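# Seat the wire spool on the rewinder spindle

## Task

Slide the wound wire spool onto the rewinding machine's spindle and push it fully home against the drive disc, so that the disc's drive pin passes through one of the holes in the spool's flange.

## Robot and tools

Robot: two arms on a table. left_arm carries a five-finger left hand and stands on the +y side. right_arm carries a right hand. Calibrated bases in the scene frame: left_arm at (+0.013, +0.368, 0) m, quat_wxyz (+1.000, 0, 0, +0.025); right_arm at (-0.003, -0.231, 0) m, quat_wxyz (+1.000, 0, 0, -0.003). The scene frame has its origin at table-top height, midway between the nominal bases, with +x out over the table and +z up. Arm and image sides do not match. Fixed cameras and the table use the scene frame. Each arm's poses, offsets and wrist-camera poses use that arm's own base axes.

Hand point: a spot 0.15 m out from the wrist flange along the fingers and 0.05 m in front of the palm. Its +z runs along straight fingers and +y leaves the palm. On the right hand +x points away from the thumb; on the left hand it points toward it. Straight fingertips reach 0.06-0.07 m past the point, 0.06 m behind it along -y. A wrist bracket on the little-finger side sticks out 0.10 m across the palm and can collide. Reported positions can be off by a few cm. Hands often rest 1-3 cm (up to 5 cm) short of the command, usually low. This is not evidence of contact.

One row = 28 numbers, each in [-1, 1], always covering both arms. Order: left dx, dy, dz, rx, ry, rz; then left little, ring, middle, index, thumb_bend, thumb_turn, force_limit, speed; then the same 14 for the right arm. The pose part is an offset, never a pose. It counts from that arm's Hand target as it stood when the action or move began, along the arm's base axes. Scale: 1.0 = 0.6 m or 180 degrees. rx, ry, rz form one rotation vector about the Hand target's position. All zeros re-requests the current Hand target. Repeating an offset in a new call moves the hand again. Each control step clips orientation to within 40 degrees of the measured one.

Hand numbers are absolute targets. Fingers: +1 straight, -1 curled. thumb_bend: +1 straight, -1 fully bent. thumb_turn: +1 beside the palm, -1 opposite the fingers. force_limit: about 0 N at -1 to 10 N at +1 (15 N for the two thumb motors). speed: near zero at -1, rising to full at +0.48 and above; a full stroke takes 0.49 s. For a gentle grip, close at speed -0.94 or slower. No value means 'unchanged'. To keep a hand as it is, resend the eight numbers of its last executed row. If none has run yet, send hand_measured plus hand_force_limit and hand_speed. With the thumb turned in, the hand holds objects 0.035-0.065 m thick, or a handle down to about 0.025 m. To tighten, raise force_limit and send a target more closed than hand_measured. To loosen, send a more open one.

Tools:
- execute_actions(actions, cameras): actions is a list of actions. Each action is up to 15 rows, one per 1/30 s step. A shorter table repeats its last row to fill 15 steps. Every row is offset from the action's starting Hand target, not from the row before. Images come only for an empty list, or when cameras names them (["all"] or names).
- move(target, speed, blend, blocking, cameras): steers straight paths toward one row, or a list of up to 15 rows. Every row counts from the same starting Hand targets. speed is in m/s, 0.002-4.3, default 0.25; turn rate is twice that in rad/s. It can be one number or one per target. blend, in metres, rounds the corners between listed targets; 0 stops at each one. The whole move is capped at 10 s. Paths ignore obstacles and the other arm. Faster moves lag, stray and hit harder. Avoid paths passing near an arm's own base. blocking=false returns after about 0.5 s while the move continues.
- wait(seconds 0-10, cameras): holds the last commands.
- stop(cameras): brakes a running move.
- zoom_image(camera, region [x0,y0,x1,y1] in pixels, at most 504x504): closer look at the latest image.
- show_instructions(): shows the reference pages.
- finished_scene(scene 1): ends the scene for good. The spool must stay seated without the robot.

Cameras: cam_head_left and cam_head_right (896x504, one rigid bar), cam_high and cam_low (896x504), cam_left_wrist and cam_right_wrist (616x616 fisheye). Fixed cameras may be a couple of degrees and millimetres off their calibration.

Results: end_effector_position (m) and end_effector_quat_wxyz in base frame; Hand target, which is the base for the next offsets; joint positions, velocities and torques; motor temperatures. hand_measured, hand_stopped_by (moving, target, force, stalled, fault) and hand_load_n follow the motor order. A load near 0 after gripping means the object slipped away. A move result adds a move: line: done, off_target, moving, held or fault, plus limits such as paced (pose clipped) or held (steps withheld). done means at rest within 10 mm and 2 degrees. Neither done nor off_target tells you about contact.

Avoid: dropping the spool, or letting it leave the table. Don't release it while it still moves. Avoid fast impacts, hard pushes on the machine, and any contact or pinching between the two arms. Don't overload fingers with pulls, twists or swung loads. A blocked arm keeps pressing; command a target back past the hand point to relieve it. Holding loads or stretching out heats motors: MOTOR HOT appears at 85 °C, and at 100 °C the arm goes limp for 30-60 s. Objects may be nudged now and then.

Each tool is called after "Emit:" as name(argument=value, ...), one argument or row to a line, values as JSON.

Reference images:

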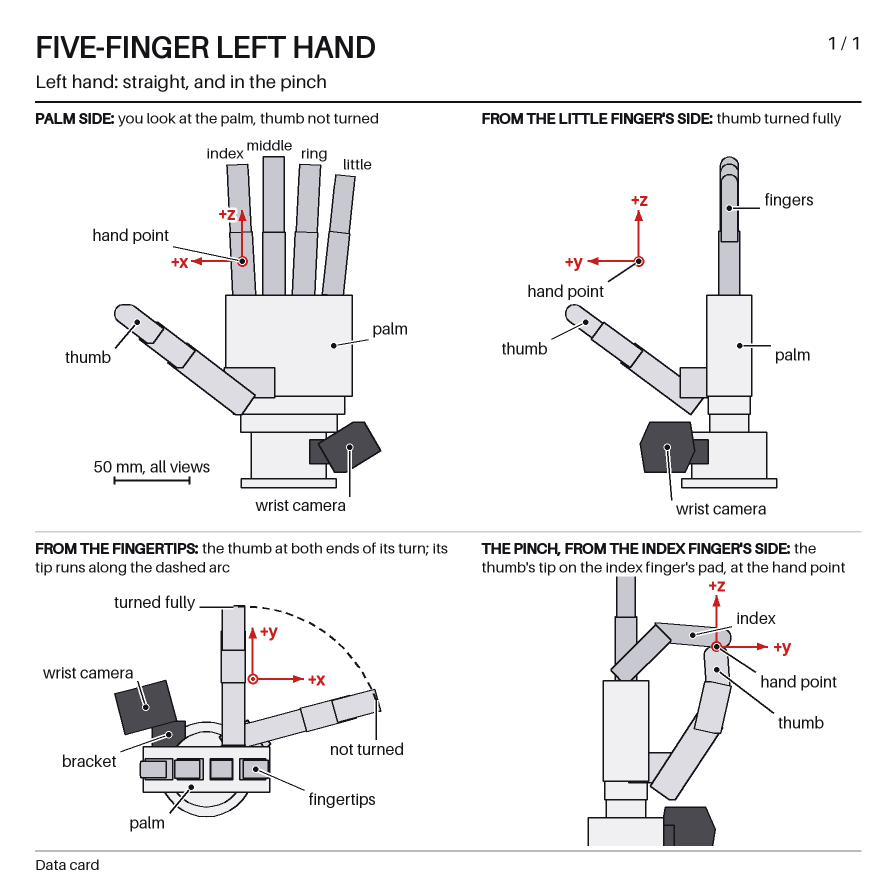

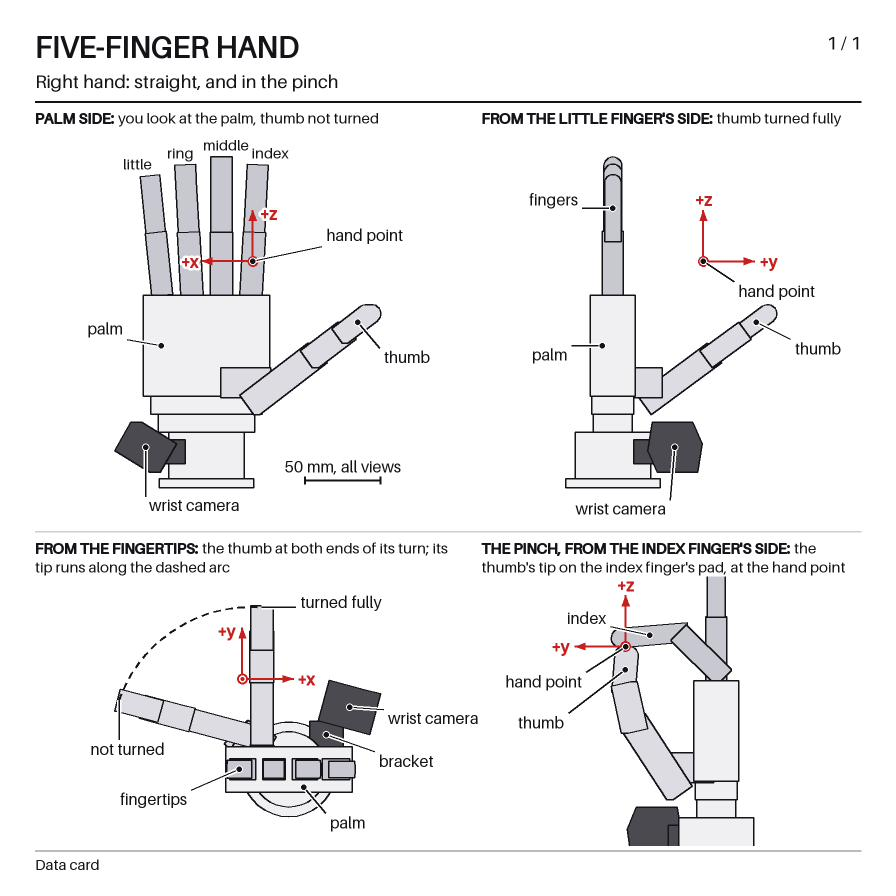

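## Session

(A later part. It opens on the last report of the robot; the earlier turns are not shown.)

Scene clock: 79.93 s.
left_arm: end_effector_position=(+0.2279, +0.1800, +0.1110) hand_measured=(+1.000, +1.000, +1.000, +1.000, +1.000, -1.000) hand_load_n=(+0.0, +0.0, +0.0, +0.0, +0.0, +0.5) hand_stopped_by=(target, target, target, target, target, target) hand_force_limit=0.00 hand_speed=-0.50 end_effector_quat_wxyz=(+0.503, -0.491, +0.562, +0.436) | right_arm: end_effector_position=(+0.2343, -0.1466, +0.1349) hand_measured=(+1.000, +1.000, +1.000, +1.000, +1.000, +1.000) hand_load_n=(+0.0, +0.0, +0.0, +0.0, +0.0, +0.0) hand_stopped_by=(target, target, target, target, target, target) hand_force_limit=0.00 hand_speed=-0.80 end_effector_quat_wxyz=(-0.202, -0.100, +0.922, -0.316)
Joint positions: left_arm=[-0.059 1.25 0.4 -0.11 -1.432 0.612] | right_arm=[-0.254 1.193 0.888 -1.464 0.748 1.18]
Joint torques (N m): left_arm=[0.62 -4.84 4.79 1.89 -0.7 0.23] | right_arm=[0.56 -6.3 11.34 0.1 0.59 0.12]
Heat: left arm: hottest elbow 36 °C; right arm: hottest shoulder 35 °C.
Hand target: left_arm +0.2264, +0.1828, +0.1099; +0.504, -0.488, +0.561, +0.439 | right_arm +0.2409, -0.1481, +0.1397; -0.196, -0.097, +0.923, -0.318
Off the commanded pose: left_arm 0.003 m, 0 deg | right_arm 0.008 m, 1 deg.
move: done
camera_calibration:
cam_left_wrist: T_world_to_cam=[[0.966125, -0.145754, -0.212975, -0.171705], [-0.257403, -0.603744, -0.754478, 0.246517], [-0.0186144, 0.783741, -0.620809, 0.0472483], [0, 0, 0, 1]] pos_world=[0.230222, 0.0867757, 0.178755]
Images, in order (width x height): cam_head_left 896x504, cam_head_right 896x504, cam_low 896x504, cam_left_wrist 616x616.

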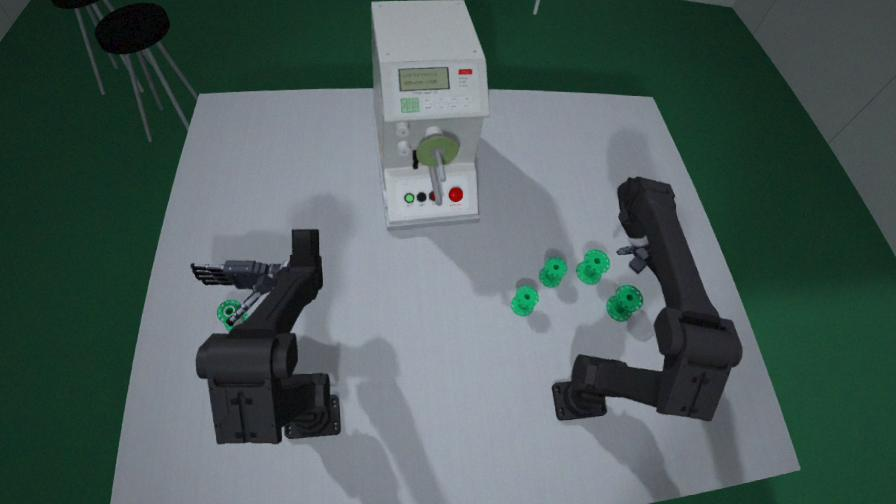

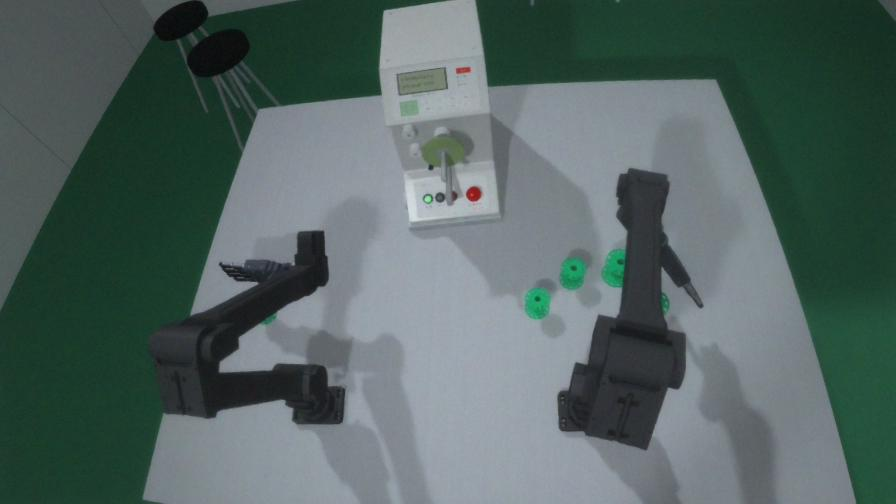

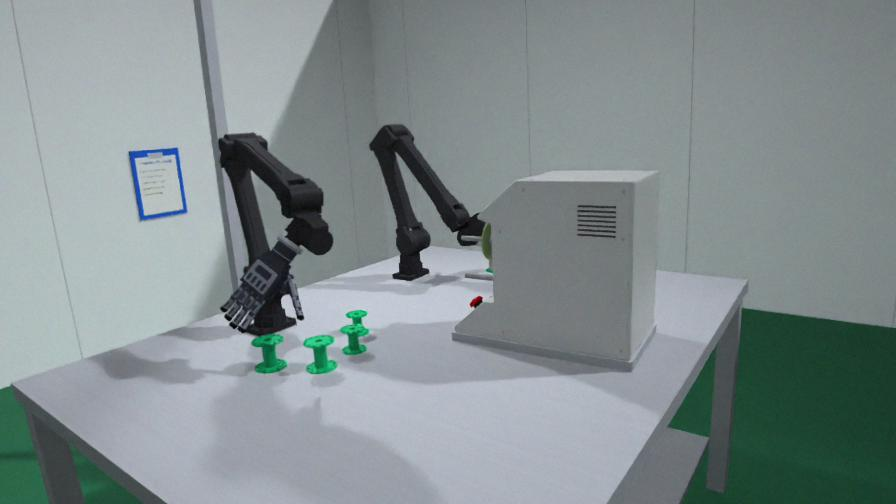

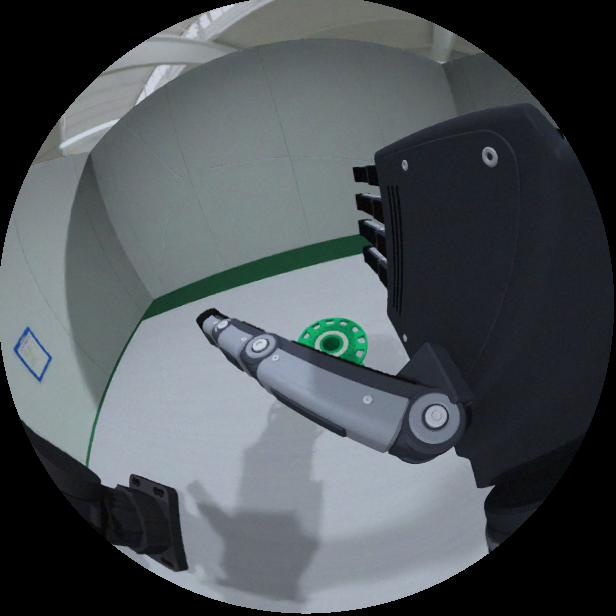

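Emit:
move(
  target=[0,0,-0.0833,0,0,0,1,1,1,1,1,-1,0,-0.5,0,0,0,0,0,0,1,1,1,1,1,1,0,-0.8],
  cameras=["cam_head_left","cam_left_wrist"],
  speed=0.1,
)

Emit:
zoom_image(
  camera="cam_head_left",
  region=[170, 250, 270, 350],
)

Emit:
zoom_image(
  camera="cam_left_wrist",
  region=[180, 180, 430, 430],
)

Scene clock: 84.50 s.
left_arm: end_effector_position=(+0.2289, +0.1803, +0.0621) hand_measured=(+1.000, +1.000, +1.000, +1.000, +1.000, -1.000) hand_load_n=(+0.0, +0.0, +0.0, +0.0, +0.0, +0.5) hand_stopped_by=(target, target, target, target, target, target) hand_force_limit=0.00 hand_speed=-0.50 end_effector_quat_wxyz=(+0.507, -0.491, +0.560, +0.434) | right_arm: end_effector_position=(+0.2343, -0.1466, +0.1349) hand_measured=(+1.000, +1.000, +1.000, +1.000, +1.000, +1.000) hand_load_n=(+0.0, +0.0, +0.0, +0.0, +0.0, +0.0) hand_stopped_by=(target, target, target, target, target, target) hand_force_limit=0.00 hand_speed=-0.80 end_effector_quat_wxyz=(-0.202, -0.100, +0.922, -0.316)
Joint positions: left_arm=[-0.059 1.452 0.348 0.187 -1.432 0.648] | right_arm=[-0.254 1.193 0.888 -1.464 0.748 1.18]
Joint torques (N m): left_arm=[0.67 -5.6 3.44 1.92 -0.65 0.24] | right_arm=[0.44 -6.24 11.34 0.12 0.59 0.12]
Heat: left arm: hottest elbow 36 °C; right arm: hottest shoulder 35 °C.
Hand target: left_arm +0.2264, +0.1828, +0.0600; +0.504, -0.488, +0.561, +0.439 | right_arm +0.2409, -0.1481, +0.1397; -0.196, -0.097, +0.923, -0.318
Off the commanded pose: left_arm 0.004 m, 1 deg | right_arm 0.008 m, 1 deg.
move: done
camera_calibration:
cam_left_wrist: T_world_to_cam=[[0.967002, -0.149049, -0.206621, -0.183087], [-0.254524, -0.600878, -0.757736, 0.209099], [-0.0112143, 0.785322, -0.618986, 0.0146156], [0, 0, 0, 1]] pos_world=[0.23043, 0.0868761, 0.129659]
Images, in order (width x height): cam_head_left 896x504, cam_left_wrist 616x616.

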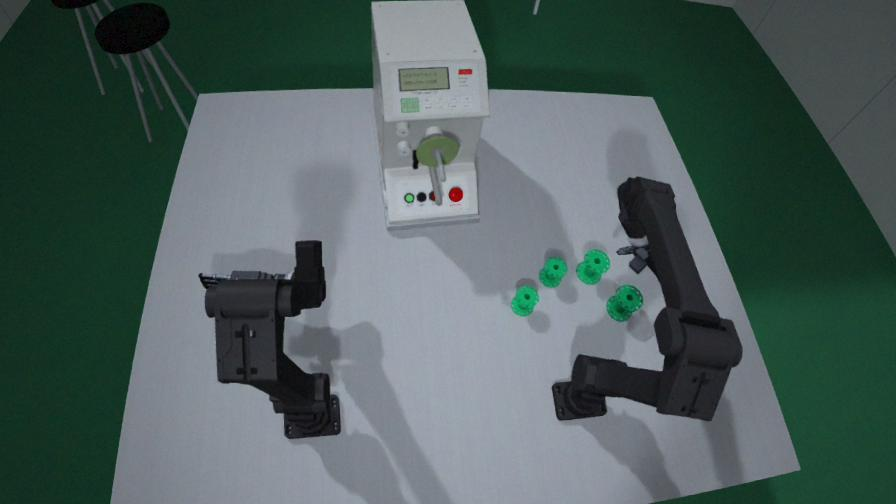

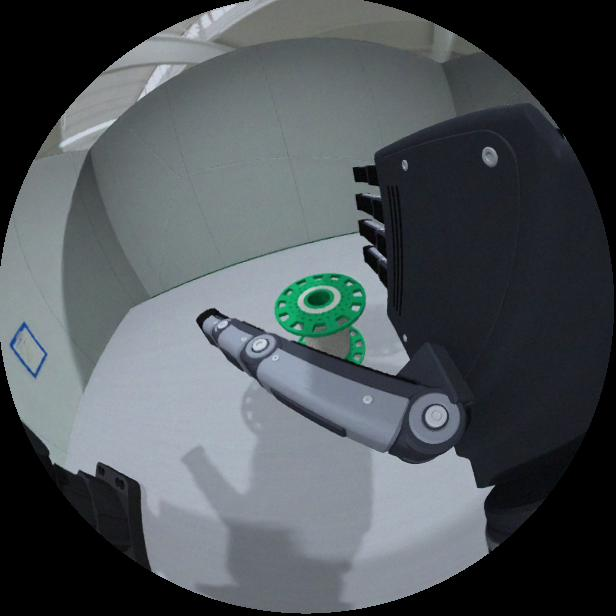

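Scaled by 5.040 from the camera's 896x504 image, which has a finer 1280x720 frame.

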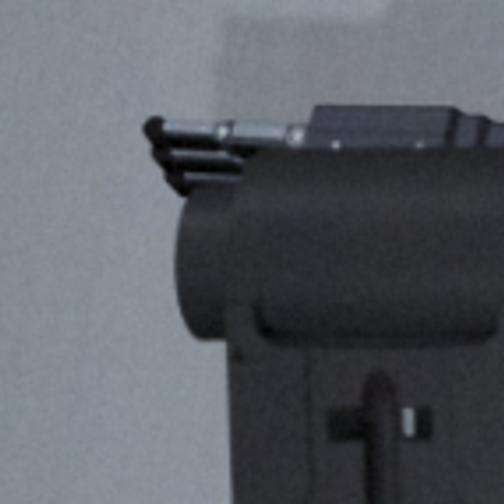

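Scaled by 2.016 from the camera's 616x616 image, which has a finer 880x880 frame.

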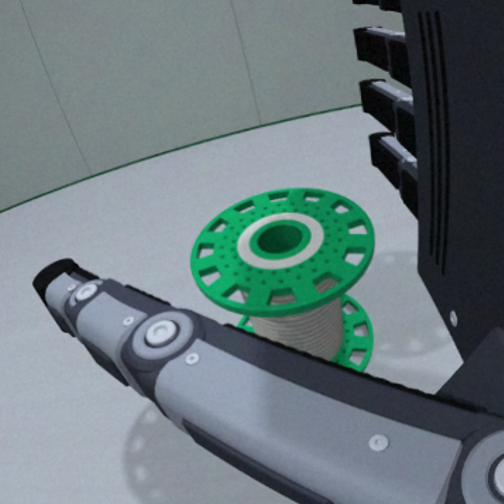

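Emit:
move(
  target=[0,0,-0.055,0,0,0,1,1,1,1,1,-1,0,-0.5,0,0,0,0,0,0,1,1,1,1,1,1,0,-0.8],
  cameras=["cam_left_wrist"],
  speed=0.06,
)

Emit:
zoom_image(
  camera="cam_left_wrist",
  region=[180, 130, 480, 430],
)

Scene clock: 88.00 s.
left_arm: end_effector_position=(+0.2297, +0.1804, +0.0290) hand_measured=(+1.000, +1.000, +1.000, +1.000, +1.000, -1.000) hand_load_n=(+0.0, +0.0, +0.0, +0.0, +0.0, +0.5) hand_stopped_by=(target, target, target, target, target, target) hand_force_limit=0.00 hand_speed=-0.50 end_effector_quat_wxyz=(+0.508, -0.490, +0.560, +0.434) | right_arm: end_effector_position=(+0.2343, -0.1466, +0.1349) hand_measured=(+1.000, +1.000, +1.000, +1.000, +1.000, +1.000) hand_load_n=(+0.0, +0.0, +0.0, +0.0, +0.0, +0.0) hand_stopped_by=(target, target, target, target, target, target) hand_force_limit=0.00 hand_speed=-0.80 end_effector_quat_wxyz=(-0.202, -0.100, +0.922, -0.316)
Joint positions: left_arm=[-0.059 1.617 0.336 0.378 -1.432 0.66] | right_arm=[-0.254 1.193 0.888 -1.464 0.748 1.18]
Joint torques (N m): left_arm=[0.67 -6.36 2.43 1.88 -0.63 0.24] | right_arm=[0.44 -6.3 11.37 0.13 0.59 0.12]
Heat: left arm: hottest elbow 35 °C; right arm: hottest shoulder 35 °C.
Hand target: left_arm +0.2265, +0.1828, +0.0270; +0.504, -0.488, +0.561, +0.439 | right_arm +0.2409, -0.1481, +0.1397; -0.196, -0.097, +0.923, -0.318
Off the commanded pose: left_arm 0.005 m, 1 deg | right_arm 0.008 m, 1 deg.
move: done
camera_calibration:
cam_left_wrist: T_world_to_cam=[[0.967053, -0.150215, -0.205535, -0.190565], [-0.254406, -0.599772, -0.758651, 0.183986], [-0.00931353, 0.785945, -0.618227, -0.0065556], [0, 0, 0, 1]] pos_world=[0.231033, 0.0868762, 0.0963604]
Images, in order (width x height): cam_left_wrist 616x616.

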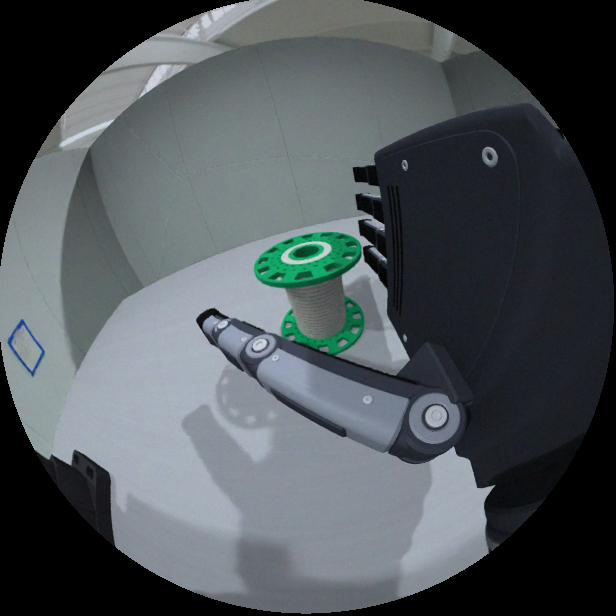

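Scaled by 1.680 from the camera's 616x616 image, which has a finer 880x880 frame.

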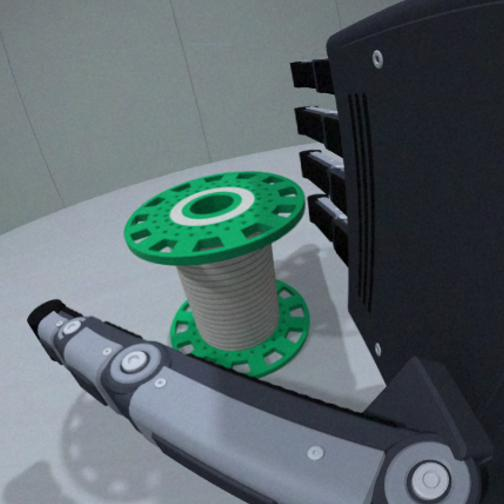

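Emit:
move(
  target=[-0.0083,0.005,-0.0117,0,0,0,1,1,1,1,1,-1,0,-0.5,0,0,0,0,0,0,1,1,1,1,1,1,0,-0.8],
  cameras=["cam_left_wrist"],
  speed=0.04,
)

Emit:
zoom_image(
  camera="cam_left_wrist",
  region=[180, 130, 480, 430],
)

Scene clock: 91.30 s.
left_arm: end_effector_position=(+0.2253, +0.1823, +0.0222) hand_measured=(+1.000, +1.000, +1.000, +1.000, +1.000, -1.000) hand_load_n=(+0.0, +0.0, +0.5, +0.0, +0.0, +0.0) hand_stopped_by=(target, target, target, target, target, target) hand_force_limit=0.00 hand_speed=-0.50 end_effector_quat_wxyz=(+0.508, -0.489, +0.561, +0.434) | right_arm: end_effector_position=(+0.2343, -0.1466, +0.1349) hand_measured=(+1.000, +1.000, +1.000, +1.000, +1.000, +1.000) hand_load_n=(+0.0, +0.0, +0.0, +0.0, +0.0, +0.0) hand_stopped_by=(target, target, target, target, target, target) hand_force_limit=0.00 hand_speed=-0.80 end_effector_quat_wxyz=(-0.202, -0.100, +0.922, -0.316)
Joint positions: left_arm=[-0.053 1.655 0.314 0.487 -1.429 0.711] | right_arm=[-0.254 1.193 0.888 -1.464 0.748 1.18]
Joint torques (N m): left_arm=[0.97 -6.3 2.07 2.02 -0.51 0.23] | right_arm=[0.5 -6.36 11.36 0.1 0.59 0.12]
Heat: left arm: hottest elbow 35 °C; right arm: hottest shoulder 35 °C.
Hand target: left_arm +0.2214, +0.1858, +0.0199; +0.504, -0.488, +0.561, +0.439 | right_arm +0.2409, -0.1481, +0.1397; -0.196, -0.097, +0.923, -0.318
Off the commanded pose: left_arm 0.006 m, 1 deg | right_arm 0.008 m, 1 deg.
move: done
camera_calibration:
cam_left_wrist: T_world_to_cam=[[0.966613, -0.151998, -0.20629, -0.187038], [-0.256117, -0.597975, -0.759493, 0.178992], [-0.00791457, 0.786971, -0.616939, -0.0127999], [0, 0, 0, 1]] pos_world=[0.226535, 0.0886765, 0.0894626]
Images, in order (width x height): cam_left_wrist 616x616.

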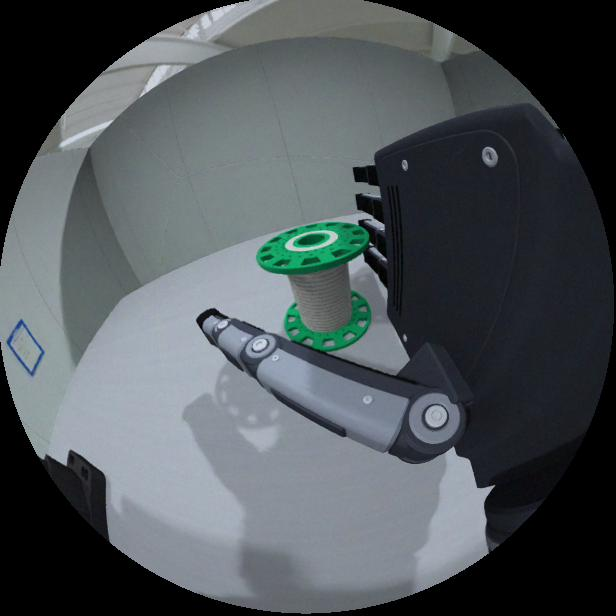

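Scaled by 1.680 from the camera's 616x616 image, which has a finer 880x880 frame.

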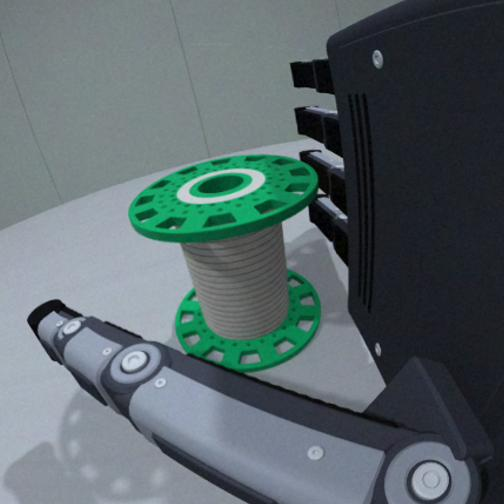

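Emit:
execute_actions(
  actions=[
    [[0,0,0,0,0,0,1,1,0.2,0.2,1,-1,-0.5,-0.6,0,0,0,0,0,0,1,1,1,1,1,1,0,-0.8]],
    [[0,0,0,0,0,0,1,1,0.2,0.2,1,-1,-0.5,-0.6,0,0,0,0,0,0,1,1,1,1,1,1,0,-0.8]],
  ],
  cameras=["cam_left_wrist"],
)

Emit:
zoom_image(
  camera="cam_left_wrist",
  region=[180, 130, 480, 430],
)

Scene clock: 93.13 s.
left_arm: end_effector_position=(+0.2268, +0.1824, +0.0224) hand_measured=(+1.000, +1.000, +0.200, +0.200, +1.000, -1.000) hand_load_n=(+0.0, +0.0, +0.0, +0.5, +0.0, +0.0) hand_stopped_by=(target, target, target, target, target, target) hand_force_limit=-0.50 hand_speed=-0.60 end_effector_quat_wxyz=(+0.510, -0.489, +0.560, +0.433) | right_arm: end_effector_position=(+0.2343, -0.1466, +0.1349) hand_measured=(+1.000, +1.000, +1.000, +1.000, +1.000, +1.000) hand_load_n=(+0.0, +0.0, +0.0, +0.0, +0.0, +0.0) hand_stopped_by=(target, target, target, target, target, target) hand_force_limit=0.00 hand_speed=-0.80 end_effector_quat_wxyz=(-0.202, -0.100, +0.922, -0.316)
Joint positions: left_arm=[-0.053 1.66 0.314 0.51 -1.428 0.727] | right_arm=[-0.254 1.193 0.888 -1.464 0.748 1.18]
Joint torques (N m): left_arm=[0.97 -6.53 1.81 2 -0.5 0.26] | right_arm=[0.44 -6.36 11.34 0.1 0.59 0.12]
Heat: left arm: hottest elbow 35 °C; right arm: hottest shoulder 35 °C.
Hand target: left_arm +0.2214, +0.1859, +0.0199; +0.504, -0.488, +0.561, +0.439 | right_arm +0.2409, -0.1481, +0.1397; -0.196, -0.097, +0.923, -0.318
Off the commanded pose: left_arm 0.007 m, 1 deg | right_arm 0.008 m, 1 deg.
camera_calibration:
cam_left_wrist: T_world_to_cam=[[0.966977, -0.153271, -0.203626, -0.188272], [-0.254817, -0.596821, -0.760837, 0.17915], [-0.00491411, 0.7876, -0.616168, -0.0134747], [0, 0, 0, 1]] pos_world=[0.227638, 0.0886766, 0.0896644]
Images, in order (width x height): cam_left_wrist 616x616.

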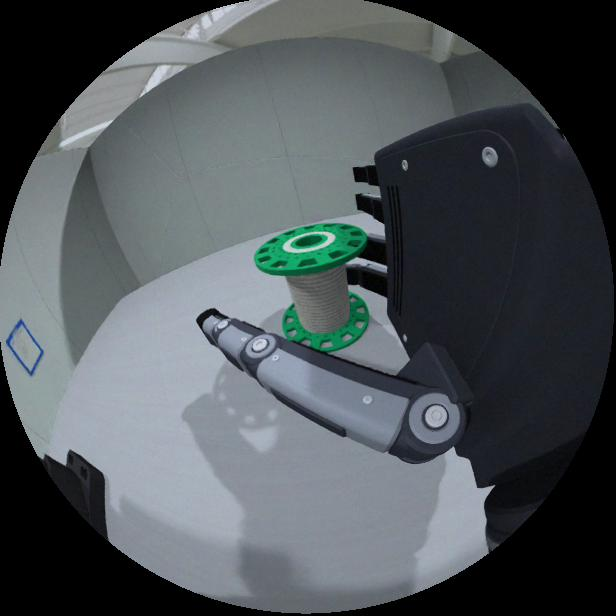

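Scaled by 1.680 from the camera's 616x616 image, which has a finer 880x880 frame.

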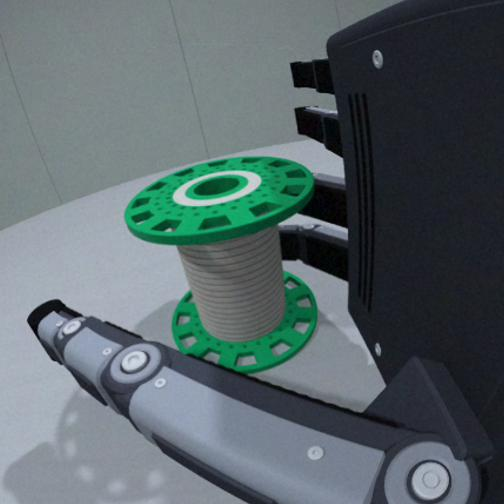

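Emit:
move(
  target=[0,0,-0.0083,0,0,0,1,1,0.2,0.2,1,-1,-0.5,-0.6,0,0,0,0,0,0,1,1,1,1,1,1,0,-0.8],
  cameras=["cam_left_wrist"],
  speed=0.03,
)

Emit:
zoom_image(
  camera="cam_left_wrist",
  region=[240, 180, 440, 380],
)

Scene clock: 95.30 s.
left_arm: end_effector_position=(+0.2265, +0.1824, +0.0175) hand_measured=(+1.000, +1.000, +0.200, +0.200, +1.000, -1.000) hand_load_n=(+0.0, +0.0, +0.0, +0.0, +0.0, +0.5) hand_stopped_by=(target, target, target, target, target, target) hand_force_limit=-0.50 hand_speed=-0.60 end_effector_quat_wxyz=(+0.509, -0.489, +0.560, +0.433) | right_arm: end_effector_position=(+0.2343, -0.1466, +0.1349) hand_measured=(+1.000, +1.000, +1.000, +1.000, +1.000, +1.000) hand_load_n=(+0.0, +0.0, +0.0, +0.0, +0.0, +0.0) hand_stopped_by=(target, target, target, target, target, target) hand_force_limit=0.00 hand_speed=-0.80 end_effector_quat_wxyz=(-0.202, -0.100, +0.922, -0.316)
Joint positions: left_arm=[-0.053 1.686 0.314 0.535 -1.428 0.727] | right_arm=[-0.254 1.193 0.888 -1.464 0.748 1.18]
Joint torques (N m): left_arm=[0.85 -6.59 1.66 2.07 -0.49 0.25] | right_arm=[0.5 -6.36 11.37 0.09 0.59 0.12]
Heat: left arm: hottest elbow 35 °C; right arm: hottest shoulder 35 °C.
Hand target: left_arm +0.2214, +0.1859, +0.0149; +0.504, -0.488, +0.561, +0.439 | right_arm +0.2409, -0.1481, +0.1397; -0.196, -0.097, +0.923, -0.318
Off the commanded pose: left_arm 0.007 m, 1 deg | right_arm 0.008 m, 1 deg.
move: done
camera_calibration:
cam_left_wrist: T_world_to_cam=[[0.966655, -0.153296, -0.205129, -0.188893], [-0.256015, -0.596702, -0.760528, 0.175531], [-0.00581464, 0.787685, -0.616051, -0.0163692], [0, 0, 0, 1]] pos_world=[0.227438, 0.0886766, 0.0846644]
Images, in order (width x height): cam_left_wrist 616x616.

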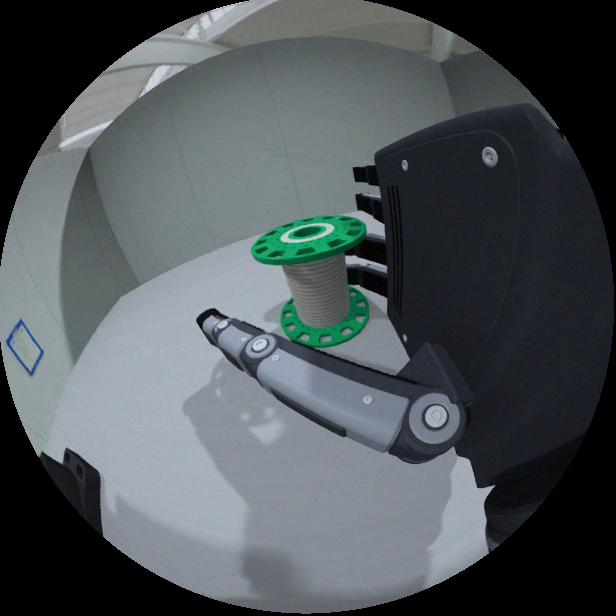

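Scaled by 2.520 from the camera's 616x616 image, which has a finer 880x880 frame.

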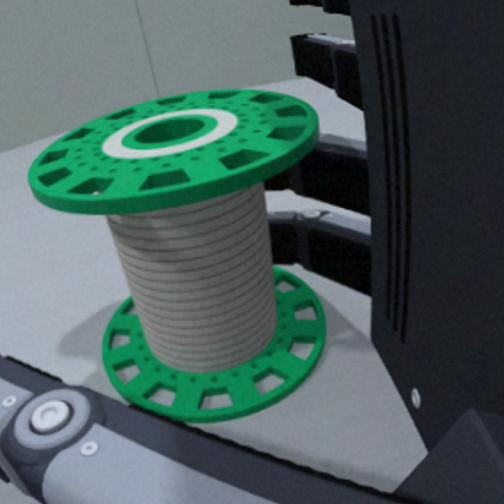

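Emit:
execute_actions(
  actions=[
    [[0,0,0,0,0,0,1,1,-0.1,-0.1,0.5,-1,-0.5,-0.75,0,0,0,0,0,0,1,1,1,1,1,1,0,-0.8]],
    [[0,0,0,0,0,0,1,1,-0.1,-0.1,0.5,-1,-0.5,-0.75,0,0,0,0,0,0,1,1,1,1,1,1,0,-0.8]],
  ],
  cameras=["cam_left_wrist"],
)

Emit:
zoom_image(
  camera="cam_left_wrist",
  region=[200, 180, 440, 420],
)

Scene clock: 98.97 s.
left_arm: end_effector_position=(+0.2268, +0.1825, +0.0172) hand_measured=(+1.000, +1.000, -0.100, -0.100, +0.500, -1.000) hand_load_n=(+0.0, +0.0, +0.0, +0.0, +0.5, +0.0) hand_stopped_by=(target, target, target, target, target, target) hand_force_limit=-0.50 hand_speed=-0.75 end_effector_quat_wxyz=(+0.510, -0.489, +0.560, +0.433) | right_arm: end_effector_position=(+0.2343, -0.1466, +0.1349) hand_measured=(+1.000, +1.000, +1.000, +1.000, +1.000, +1.000) hand_load_n=(+0.0, +0.0, +0.0, +0.0, +0.0, +0.0) hand_stopped_by=(target, target, target, target, target, target) hand_force_limit=0.00 hand_speed=-0.80 end_effector_quat_wxyz=(-0.202, -0.100, +0.922, -0.316)
Joint positions: left_arm=[-0.053 1.687 0.314 0.538 -1.427 0.728] | right_arm=[-0.254 1.193 0.888 -1.464 0.748 1.18]
Joint torques (N m): left_arm=[0.91 -6.3 1.68 1.91 -0.56 0.24] | right_arm=[0.5 -6.24 11.36 0.12 0.59 0.11]
Heat: left arm: hottest elbow 35 °C; right arm: hottest shoulder 35 °C.
Hand target: left_arm +0.2214, +0.1858, +0.0150; +0.504, -0.488, +0.561, +0.439 | right_arm +0.2409, -0.1481, +0.1397; -0.196, -0.097, +0.923, -0.318
Off the commanded pose: left_arm 0.007 m, 1 deg | right_arm 0.008 m, 1 deg.
camera_calibration:
cam_left_wrist: T_world_to_cam=[[0.96682, -0.153846, -0.203939, -0.189187], [-0.255414, -0.597191, -0.760346, 0.17544], [-0.00481442, 0.787207, -0.616671, -0.016782], [0, 0, 0, 1]] pos_world=[0.227639, 0.0888763, 0.0844634]
Images, in order (width x height): cam_left_wrist 616x616.

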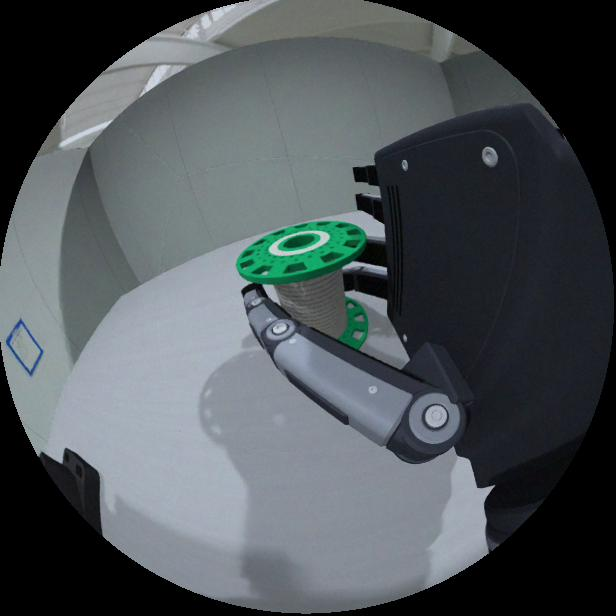

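Scaled by 2.100 from the camera's 616x616 image, which has a finer 880x880 frame.

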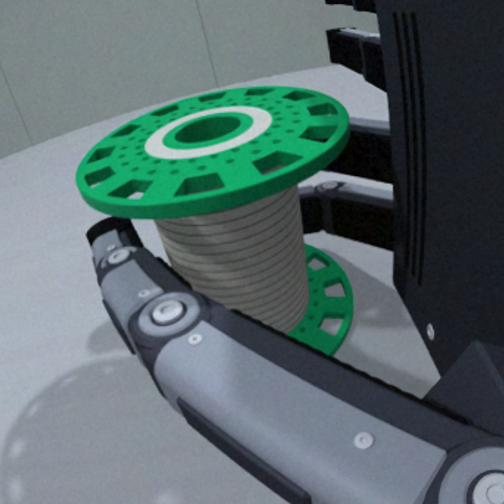

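Emit:
execute_actions(
  actions=[
    [[0,0,0,0,0,0,1,1,-0.4,-0.4,0.1,-1,-0.3,-0.85,0,0,0,0,0,0,1,1,1,1,1,1,0,-0.8]],
    [[0,0,0,0,0,0,1,1,-0.4,-0.4,0.1,-1,-0.3,-0.85,0,0,0,0,0,0,1,1,1,1,1,1,0,-0.8]],
    [[0,0,0,0,0,0,1,1,-0.4,-0.4,0.1,-1,-0.3,-0.85,0,0,0,0,0,0,1,1,1,1,1,1,0,-0.8]],
  ],
  cameras=["cam_left_wrist"],
)

Emit:
zoom_image(
  camera="cam_left_wrist",
  region=[200, 180, 440, 420],
)

Scene clock: 101.97 s.
left_arm: end_effector_position=(+0.2244, +0.1829, +0.0168) hand_measured=(+1.000, +1.000, -0.348, -0.400, +0.362, -1.000) hand_load_n=(+0.0, +0.0, +8.5, +2.5, +7.0, +1.5) hand_stopped_by=(target, target, force, target, force, target) hand_force_limit=-0.30 hand_speed=-0.85 end_effector_quat_wxyz=(+0.508, -0.488, +0.562, +0.435) | right_arm: end_effector_position=(+0.2343, -0.1466, +0.1349) hand_measured=(+1.000, +1.000, +1.000, +1.000, +1.000, +1.000) hand_load_n=(+0.0, +0.0, +0.0, +0.0, +0.0, +0.0) hand_stopped_by=(target, target, target, target, target, target) hand_force_limit=0.00 hand_speed=-0.80 end_effector_quat_wxyz=(-0.202, -0.100, +0.922, -0.316)
Joint positions: left_arm=[-0.052 1.688 0.31 0.538 -1.427 0.73] | right_arm=[-0.254 1.193 0.888 -1.464 0.748 1.18]
Joint torques (N m): left_arm=[0.79 -6.53 1.85 2 -0.53 0.23] | right_arm=[0.5 -6.24 11.36 0.12 0.59 0.12]
Heat: left arm: hottest elbow 34 °C; right arm: hottest shoulder 35 °C.
Hand target: left_arm +0.2215, +0.1858, +0.0150; +0.504, -0.488, +0.561, +0.439 | right_arm +0.2409, -0.1481, +0.1397; -0.196, -0.097, +0.923, -0.318
Off the commanded pose: left_arm 0.004 m, 1 deg | right_arm 0.008 m, 1 deg.
camera_calibration:
cam_left_wrist: T_world_to_cam=[[0.965474, -0.152889, -0.210914, -0.186695], [-0.26031, -0.597056, -0.758791, 0.175741], [-0.00991665, 0.787496, -0.61624, -0.0162452], [0, 0, 0, 1]] pos_world=[0.225835, 0.0891766, 0.0839631]
Images, in order (width x height): cam_left_wrist 616x616.

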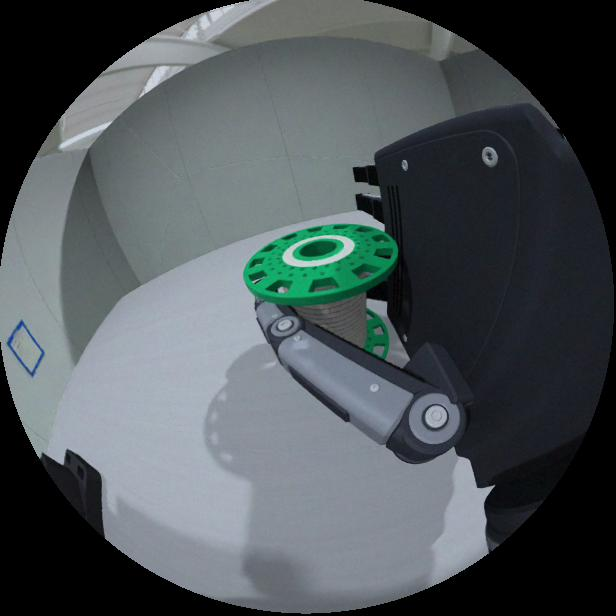

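Scaled by 2.100 from the camera's 616x616 image, which has a finer 880x880 frame.

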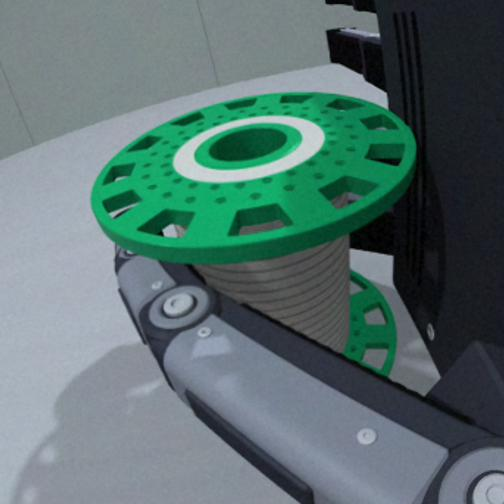

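Emit:
move(
  target=[0,0,0.1,0,0,0,1,1,-0.4,-0.4,0.1,-1,-0.3,-0.85,0,0,0,0,0,0,1,1,1,1,1,1,0,-0.8],
  cameras=["cam_left_wrist"],
  speed=0.08,
)

Emit:
zoom_image(
  camera="cam_left_wrist",
  region=[200, 180, 440, 420],
)

Scene clock: 106.07 s.
left_arm: end_effector_position=(+0.2157, +0.1837, +0.0676) hand_measured=(+1.000, +1.000, -0.348, -0.400, +0.362, -1.000) hand_load_n=(+0.0, +0.0, +8.5, +2.0, +7.0, +1.5) hand_stopped_by=(target, target, force, target, force, target) hand_force_limit=-0.30 hand_speed=-0.85 end_effector_quat_wxyz=(+0.499, -0.476, +0.573, +0.442) | right_arm: end_effector_position=(+0.2343, -0.1466, +0.1349) hand_measured=(+1.000, +1.000, +1.000, +1.000, +1.000, +1.000) hand_load_n=(+0.0, +0.0, +0.0, +0.0, +0.0, +0.0) hand_stopped_by=(target, target, target, target, target, target) hand_force_limit=0.00 hand_speed=-0.80 end_effector_quat_wxyz=(-0.202, -0.100, +0.922, -0.316)
Joint positions: left_arm=[-0.052 1.411 0.3 0.274 -1.421 0.771] | right_arm=[-0.254 1.193 0.888 -1.464 0.748 1.18]
Joint torques (N m): left_arm=[0.91 -7.12 5.01 0.75 -0.74 0.08] | right_arm=[0.44 -6.3 11.34 0.16 0.58 0.11]
Heat: left arm: hottest elbow 34 °C; right arm: hottest shoulder 35 °C.
Hand target: left_arm +0.2216, +0.1858, +0.0750; +0.504, -0.488, +0.561, +0.439 | right_arm +0.2409, -0.1481, +0.1397; -0.196, -0.097, +0.923, -0.318
Off the commanded pose: left_arm 0.010 m, 2 deg | right_arm 0.008 m, 1 deg.
move: done
camera_calibration:
cam_left_wrist: T_world_to_cam=[[0.955536, -0.160417, -0.247423, -0.161393], [-0.293671, -0.593475, -0.749363, 0.218439], [-0.0266289, 0.788704, -0.614196, 0.0175881], [0, 0, 0, 1]] pos_world=[0.218834, 0.0898761, 0.13456]
Images, in order (width x height): cam_left_wrist 616x616.

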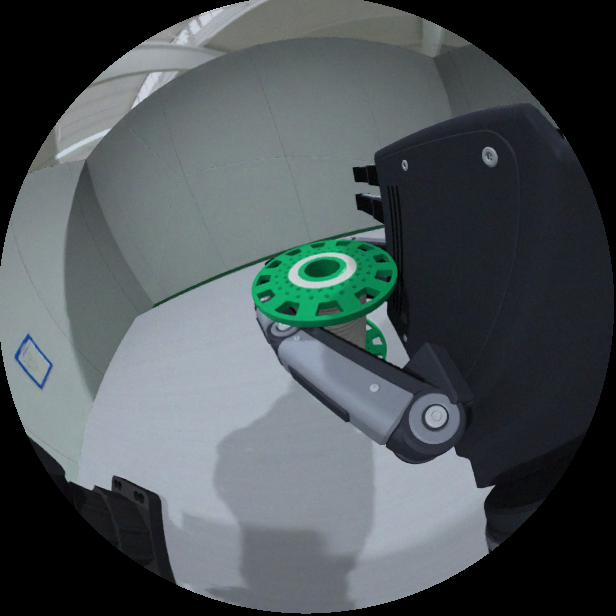

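Scaled by 2.100 from the camera's 616x616 image, which has a finer 880x880 frame.

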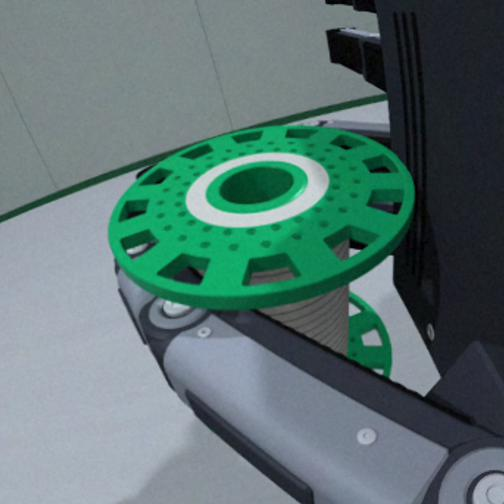

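Emit:
execute_actions(
  actions=[
    [[0,0,0,0,0,0,1,1,-0.4,-0.6,0.1,-1,-0.2,-0.9,0,0,0,0,0,0,1,1,1,1,1,1,0,-0.8]],
    [[0,0,0,0,0,0,1,1,-0.4,-0.6,0.1,-1,-0.2,-0.9,0,0,0,0,0,0,1,1,1,1,1,1,0,-0.8]],
  ],
)

Emit:
move(
  target=[0.3123,-0.398,0.3383,-0.3046,-0.2711,-0.0054,1,1,-0.4,-0.6,0.1,-1,-0.2,-0.9,0,0,0,0,0,0,1,1,1,1,1,1,0,-0.8],
  cameras=["all"],
  speed=0.2,
)

Scene clock: 118.27 s.
left_arm: end_effector_position=(+0.2149, +0.1836, +0.0672) hand_measured=(+1.000, +1.000, -0.348, -0.426, +0.362, -1.000) hand_load_n=(+0.0, +0.0, +7.5, +3.5, +7.0, +1.5) hand_stopped_by=(target, target, force, force, force, target) hand_force_limit=-0.20 hand_speed=-0.90 end_effector_quat_wxyz=(+0.498, -0.477, +0.573, +0.443) | right_arm: end_effector_position=(+0.2343, -0.1466, +0.1349) hand_measured=(+1.000, +1.000, +1.000, +1.000, +1.000, +1.000) hand_load_n=(+0.0, +0.0, +0.0, +0.0, +0.0, -0.5) hand_stopped_by=(target, target, target, target, target, target) hand_force_limit=0.00 hand_speed=-0.80 end_effector_quat_wxyz=(-0.202, -0.100, +0.922, -0.316)
Joint positions: left_arm=[-0.052 1.41 0.3 0.264 -1.421 0.762] | right_arm=[-0.254 1.193 0.888 -1.464 0.748 1.18]
Joint torques (N m): left_arm=[0.67 -7.3 5.16 0.73 -0.75 0.11] | right_arm=[0.44 -6.3 11.36 0.12 0.58 0.11]
Heat: left arm: hottest elbow 34 °C; right arm: hottest shoulder 34 °C.
Hand target: left_arm +0.2215, +0.1858, +0.0750; +0.504, -0.488, +0.561, +0.439 | right_arm +0.2409, -0.1481, +0.1397; -0.196, -0.097, +0.923, -0.318
Off the commanded pose: left_arm 0.010 m, 2 deg | right_arm 0.008 m, 1 deg.

Scene clock: 122.27 s.
left_arm: end_effector_position=(+0.3876, -0.0401, +0.2494) hand_measured=(+1.000, +1.000, -0.348, -0.426, +0.362, -1.000) hand_load_n=(+0.0, +0.0, +8.0, +3.5, +7.5, +1.5) hand_stopped_by=(target, target, force, force, force, target) hand_force_limit=-0.20 hand_speed=-0.90 end_effector_quat_wxyz=(-0.406, +0.783, -0.467, +0.056) | right_arm: end_effector_position=(+0.2343, -0.1466, +0.1349) hand_measured=(+1.000, +1.000, +1.000, +1.000, +1.000, +1.000) hand_load_n=(+0.0, +0.0, +0.0, +0.0, +0.0, +0.0) hand_stopped_by=(target, target, target, target, target, target) hand_force_limit=0.00 hand_speed=-0.80 end_effector_quat_wxyz=(-0.202, -0.100, +0.922, -0.316)
Joint positions: left_arm=[-0.344 1.163 1.145 -1.203 -0.786 -0.693] | right_arm=[-0.254 1.193 0.888 -1.464 0.748 1.18]
Joint torques (N m): left_arm=[-0.85 -7.06 11.33 1.77 -0.57 0.01] | right_arm=[0.44 -6.3 11.37 0.12 0.59 0.12]
Heat: left arm: hottest elbow 35 °C; right arm: hottest shoulder 34 °C.
Hand target: left_arm +0.4089, -0.0529, +0.2780; -0.413, +0.786, -0.449, +0.096 | right_arm +0.2409, -0.1481, +0.1397; -0.196, -0.097, +0.923, -0.318
Off the commanded pose: left_arm 0.038 m, 5 deg | right_arm 0.008 m, 1 deg.
move: off_target (left_arm)
camera_calibration:
cam_left_wrist: T_world_to_cam=[[0.797549, 0.0674165, 0.599475, -0.457516], [0.0833701, -0.996518, 0.001151, -0.0771702], [0.597465, 0.0490603, -0.800393, 0.0852122], [0, 0, 0, 1]] pos_world=[0.320414, -0.0502379, 0.342561]

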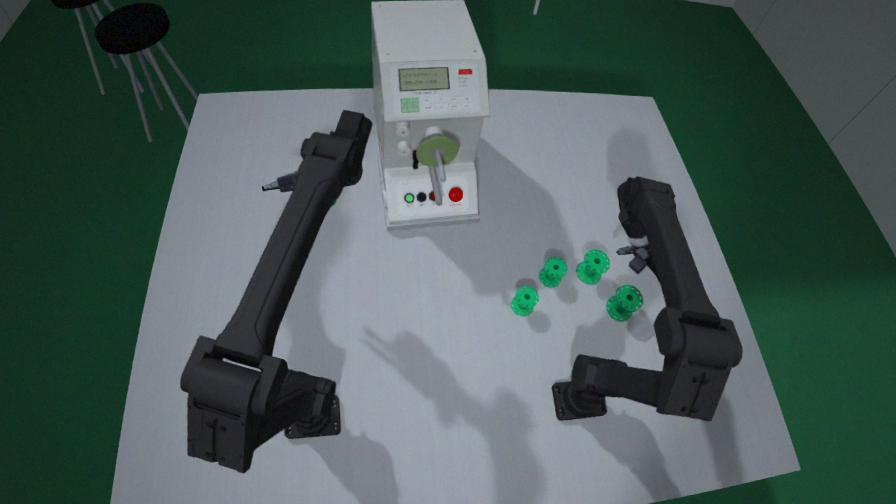

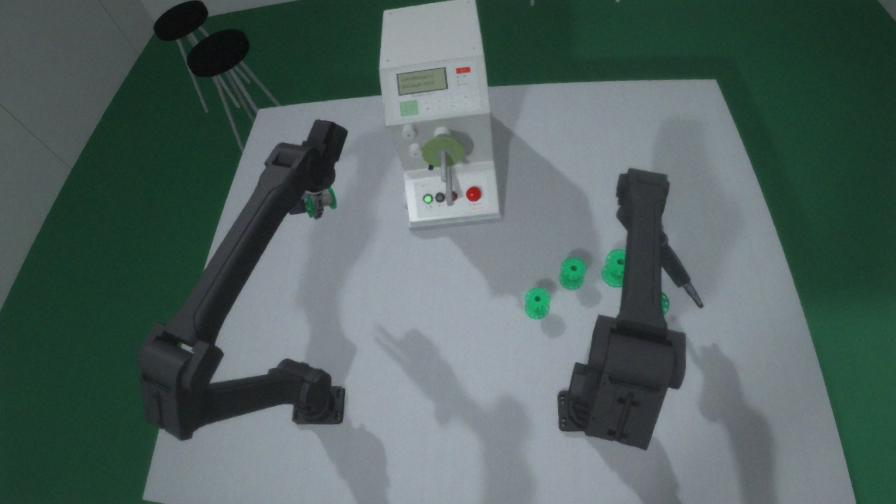

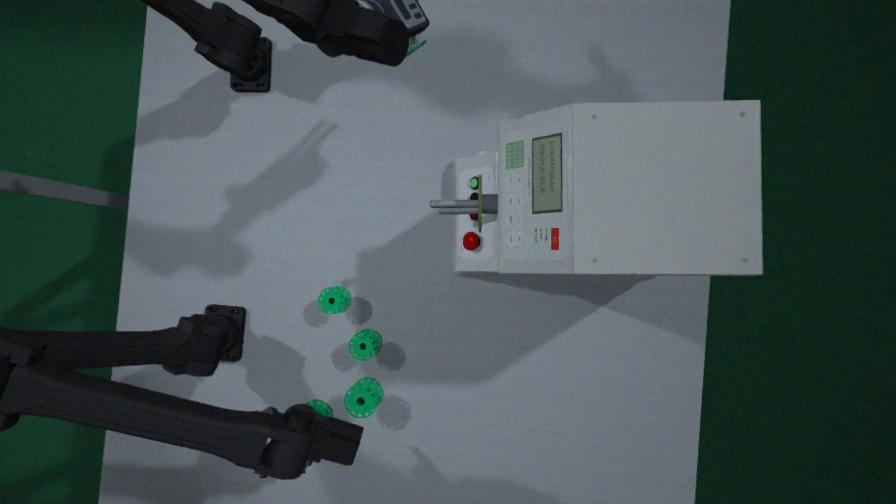

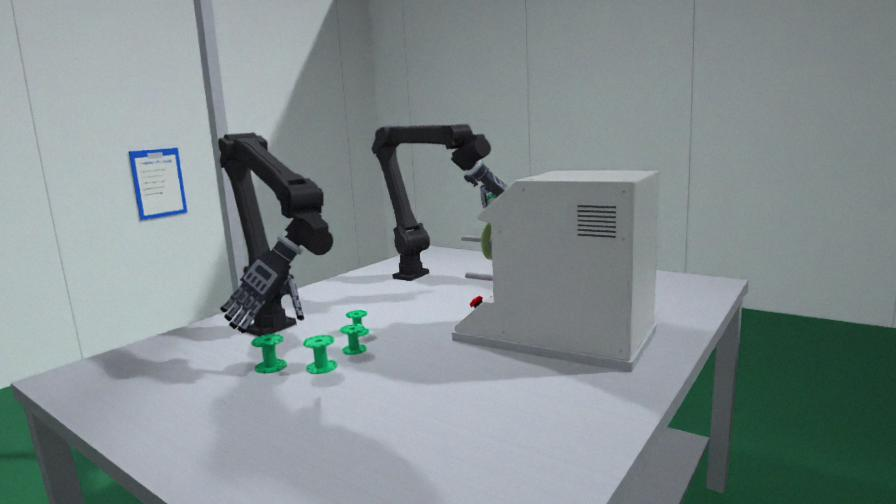

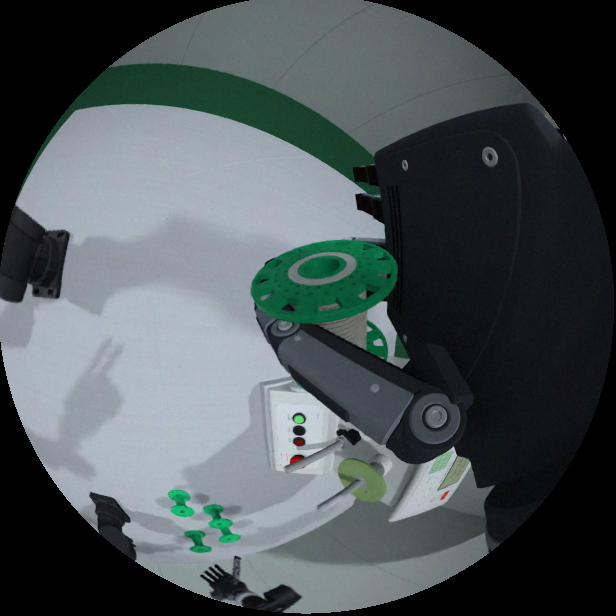

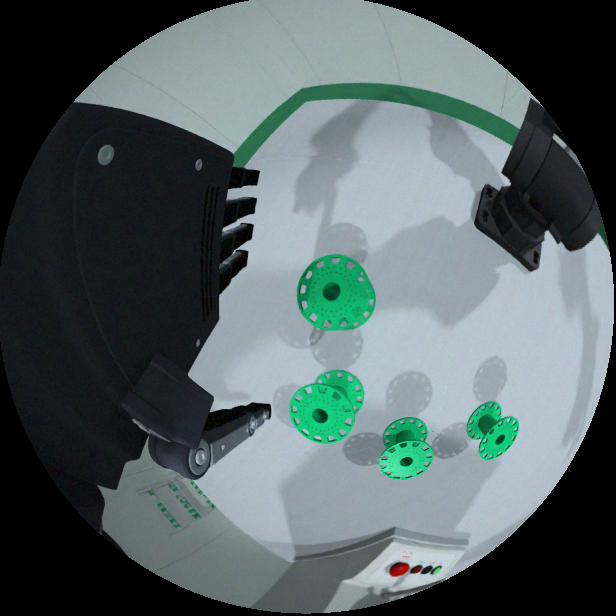

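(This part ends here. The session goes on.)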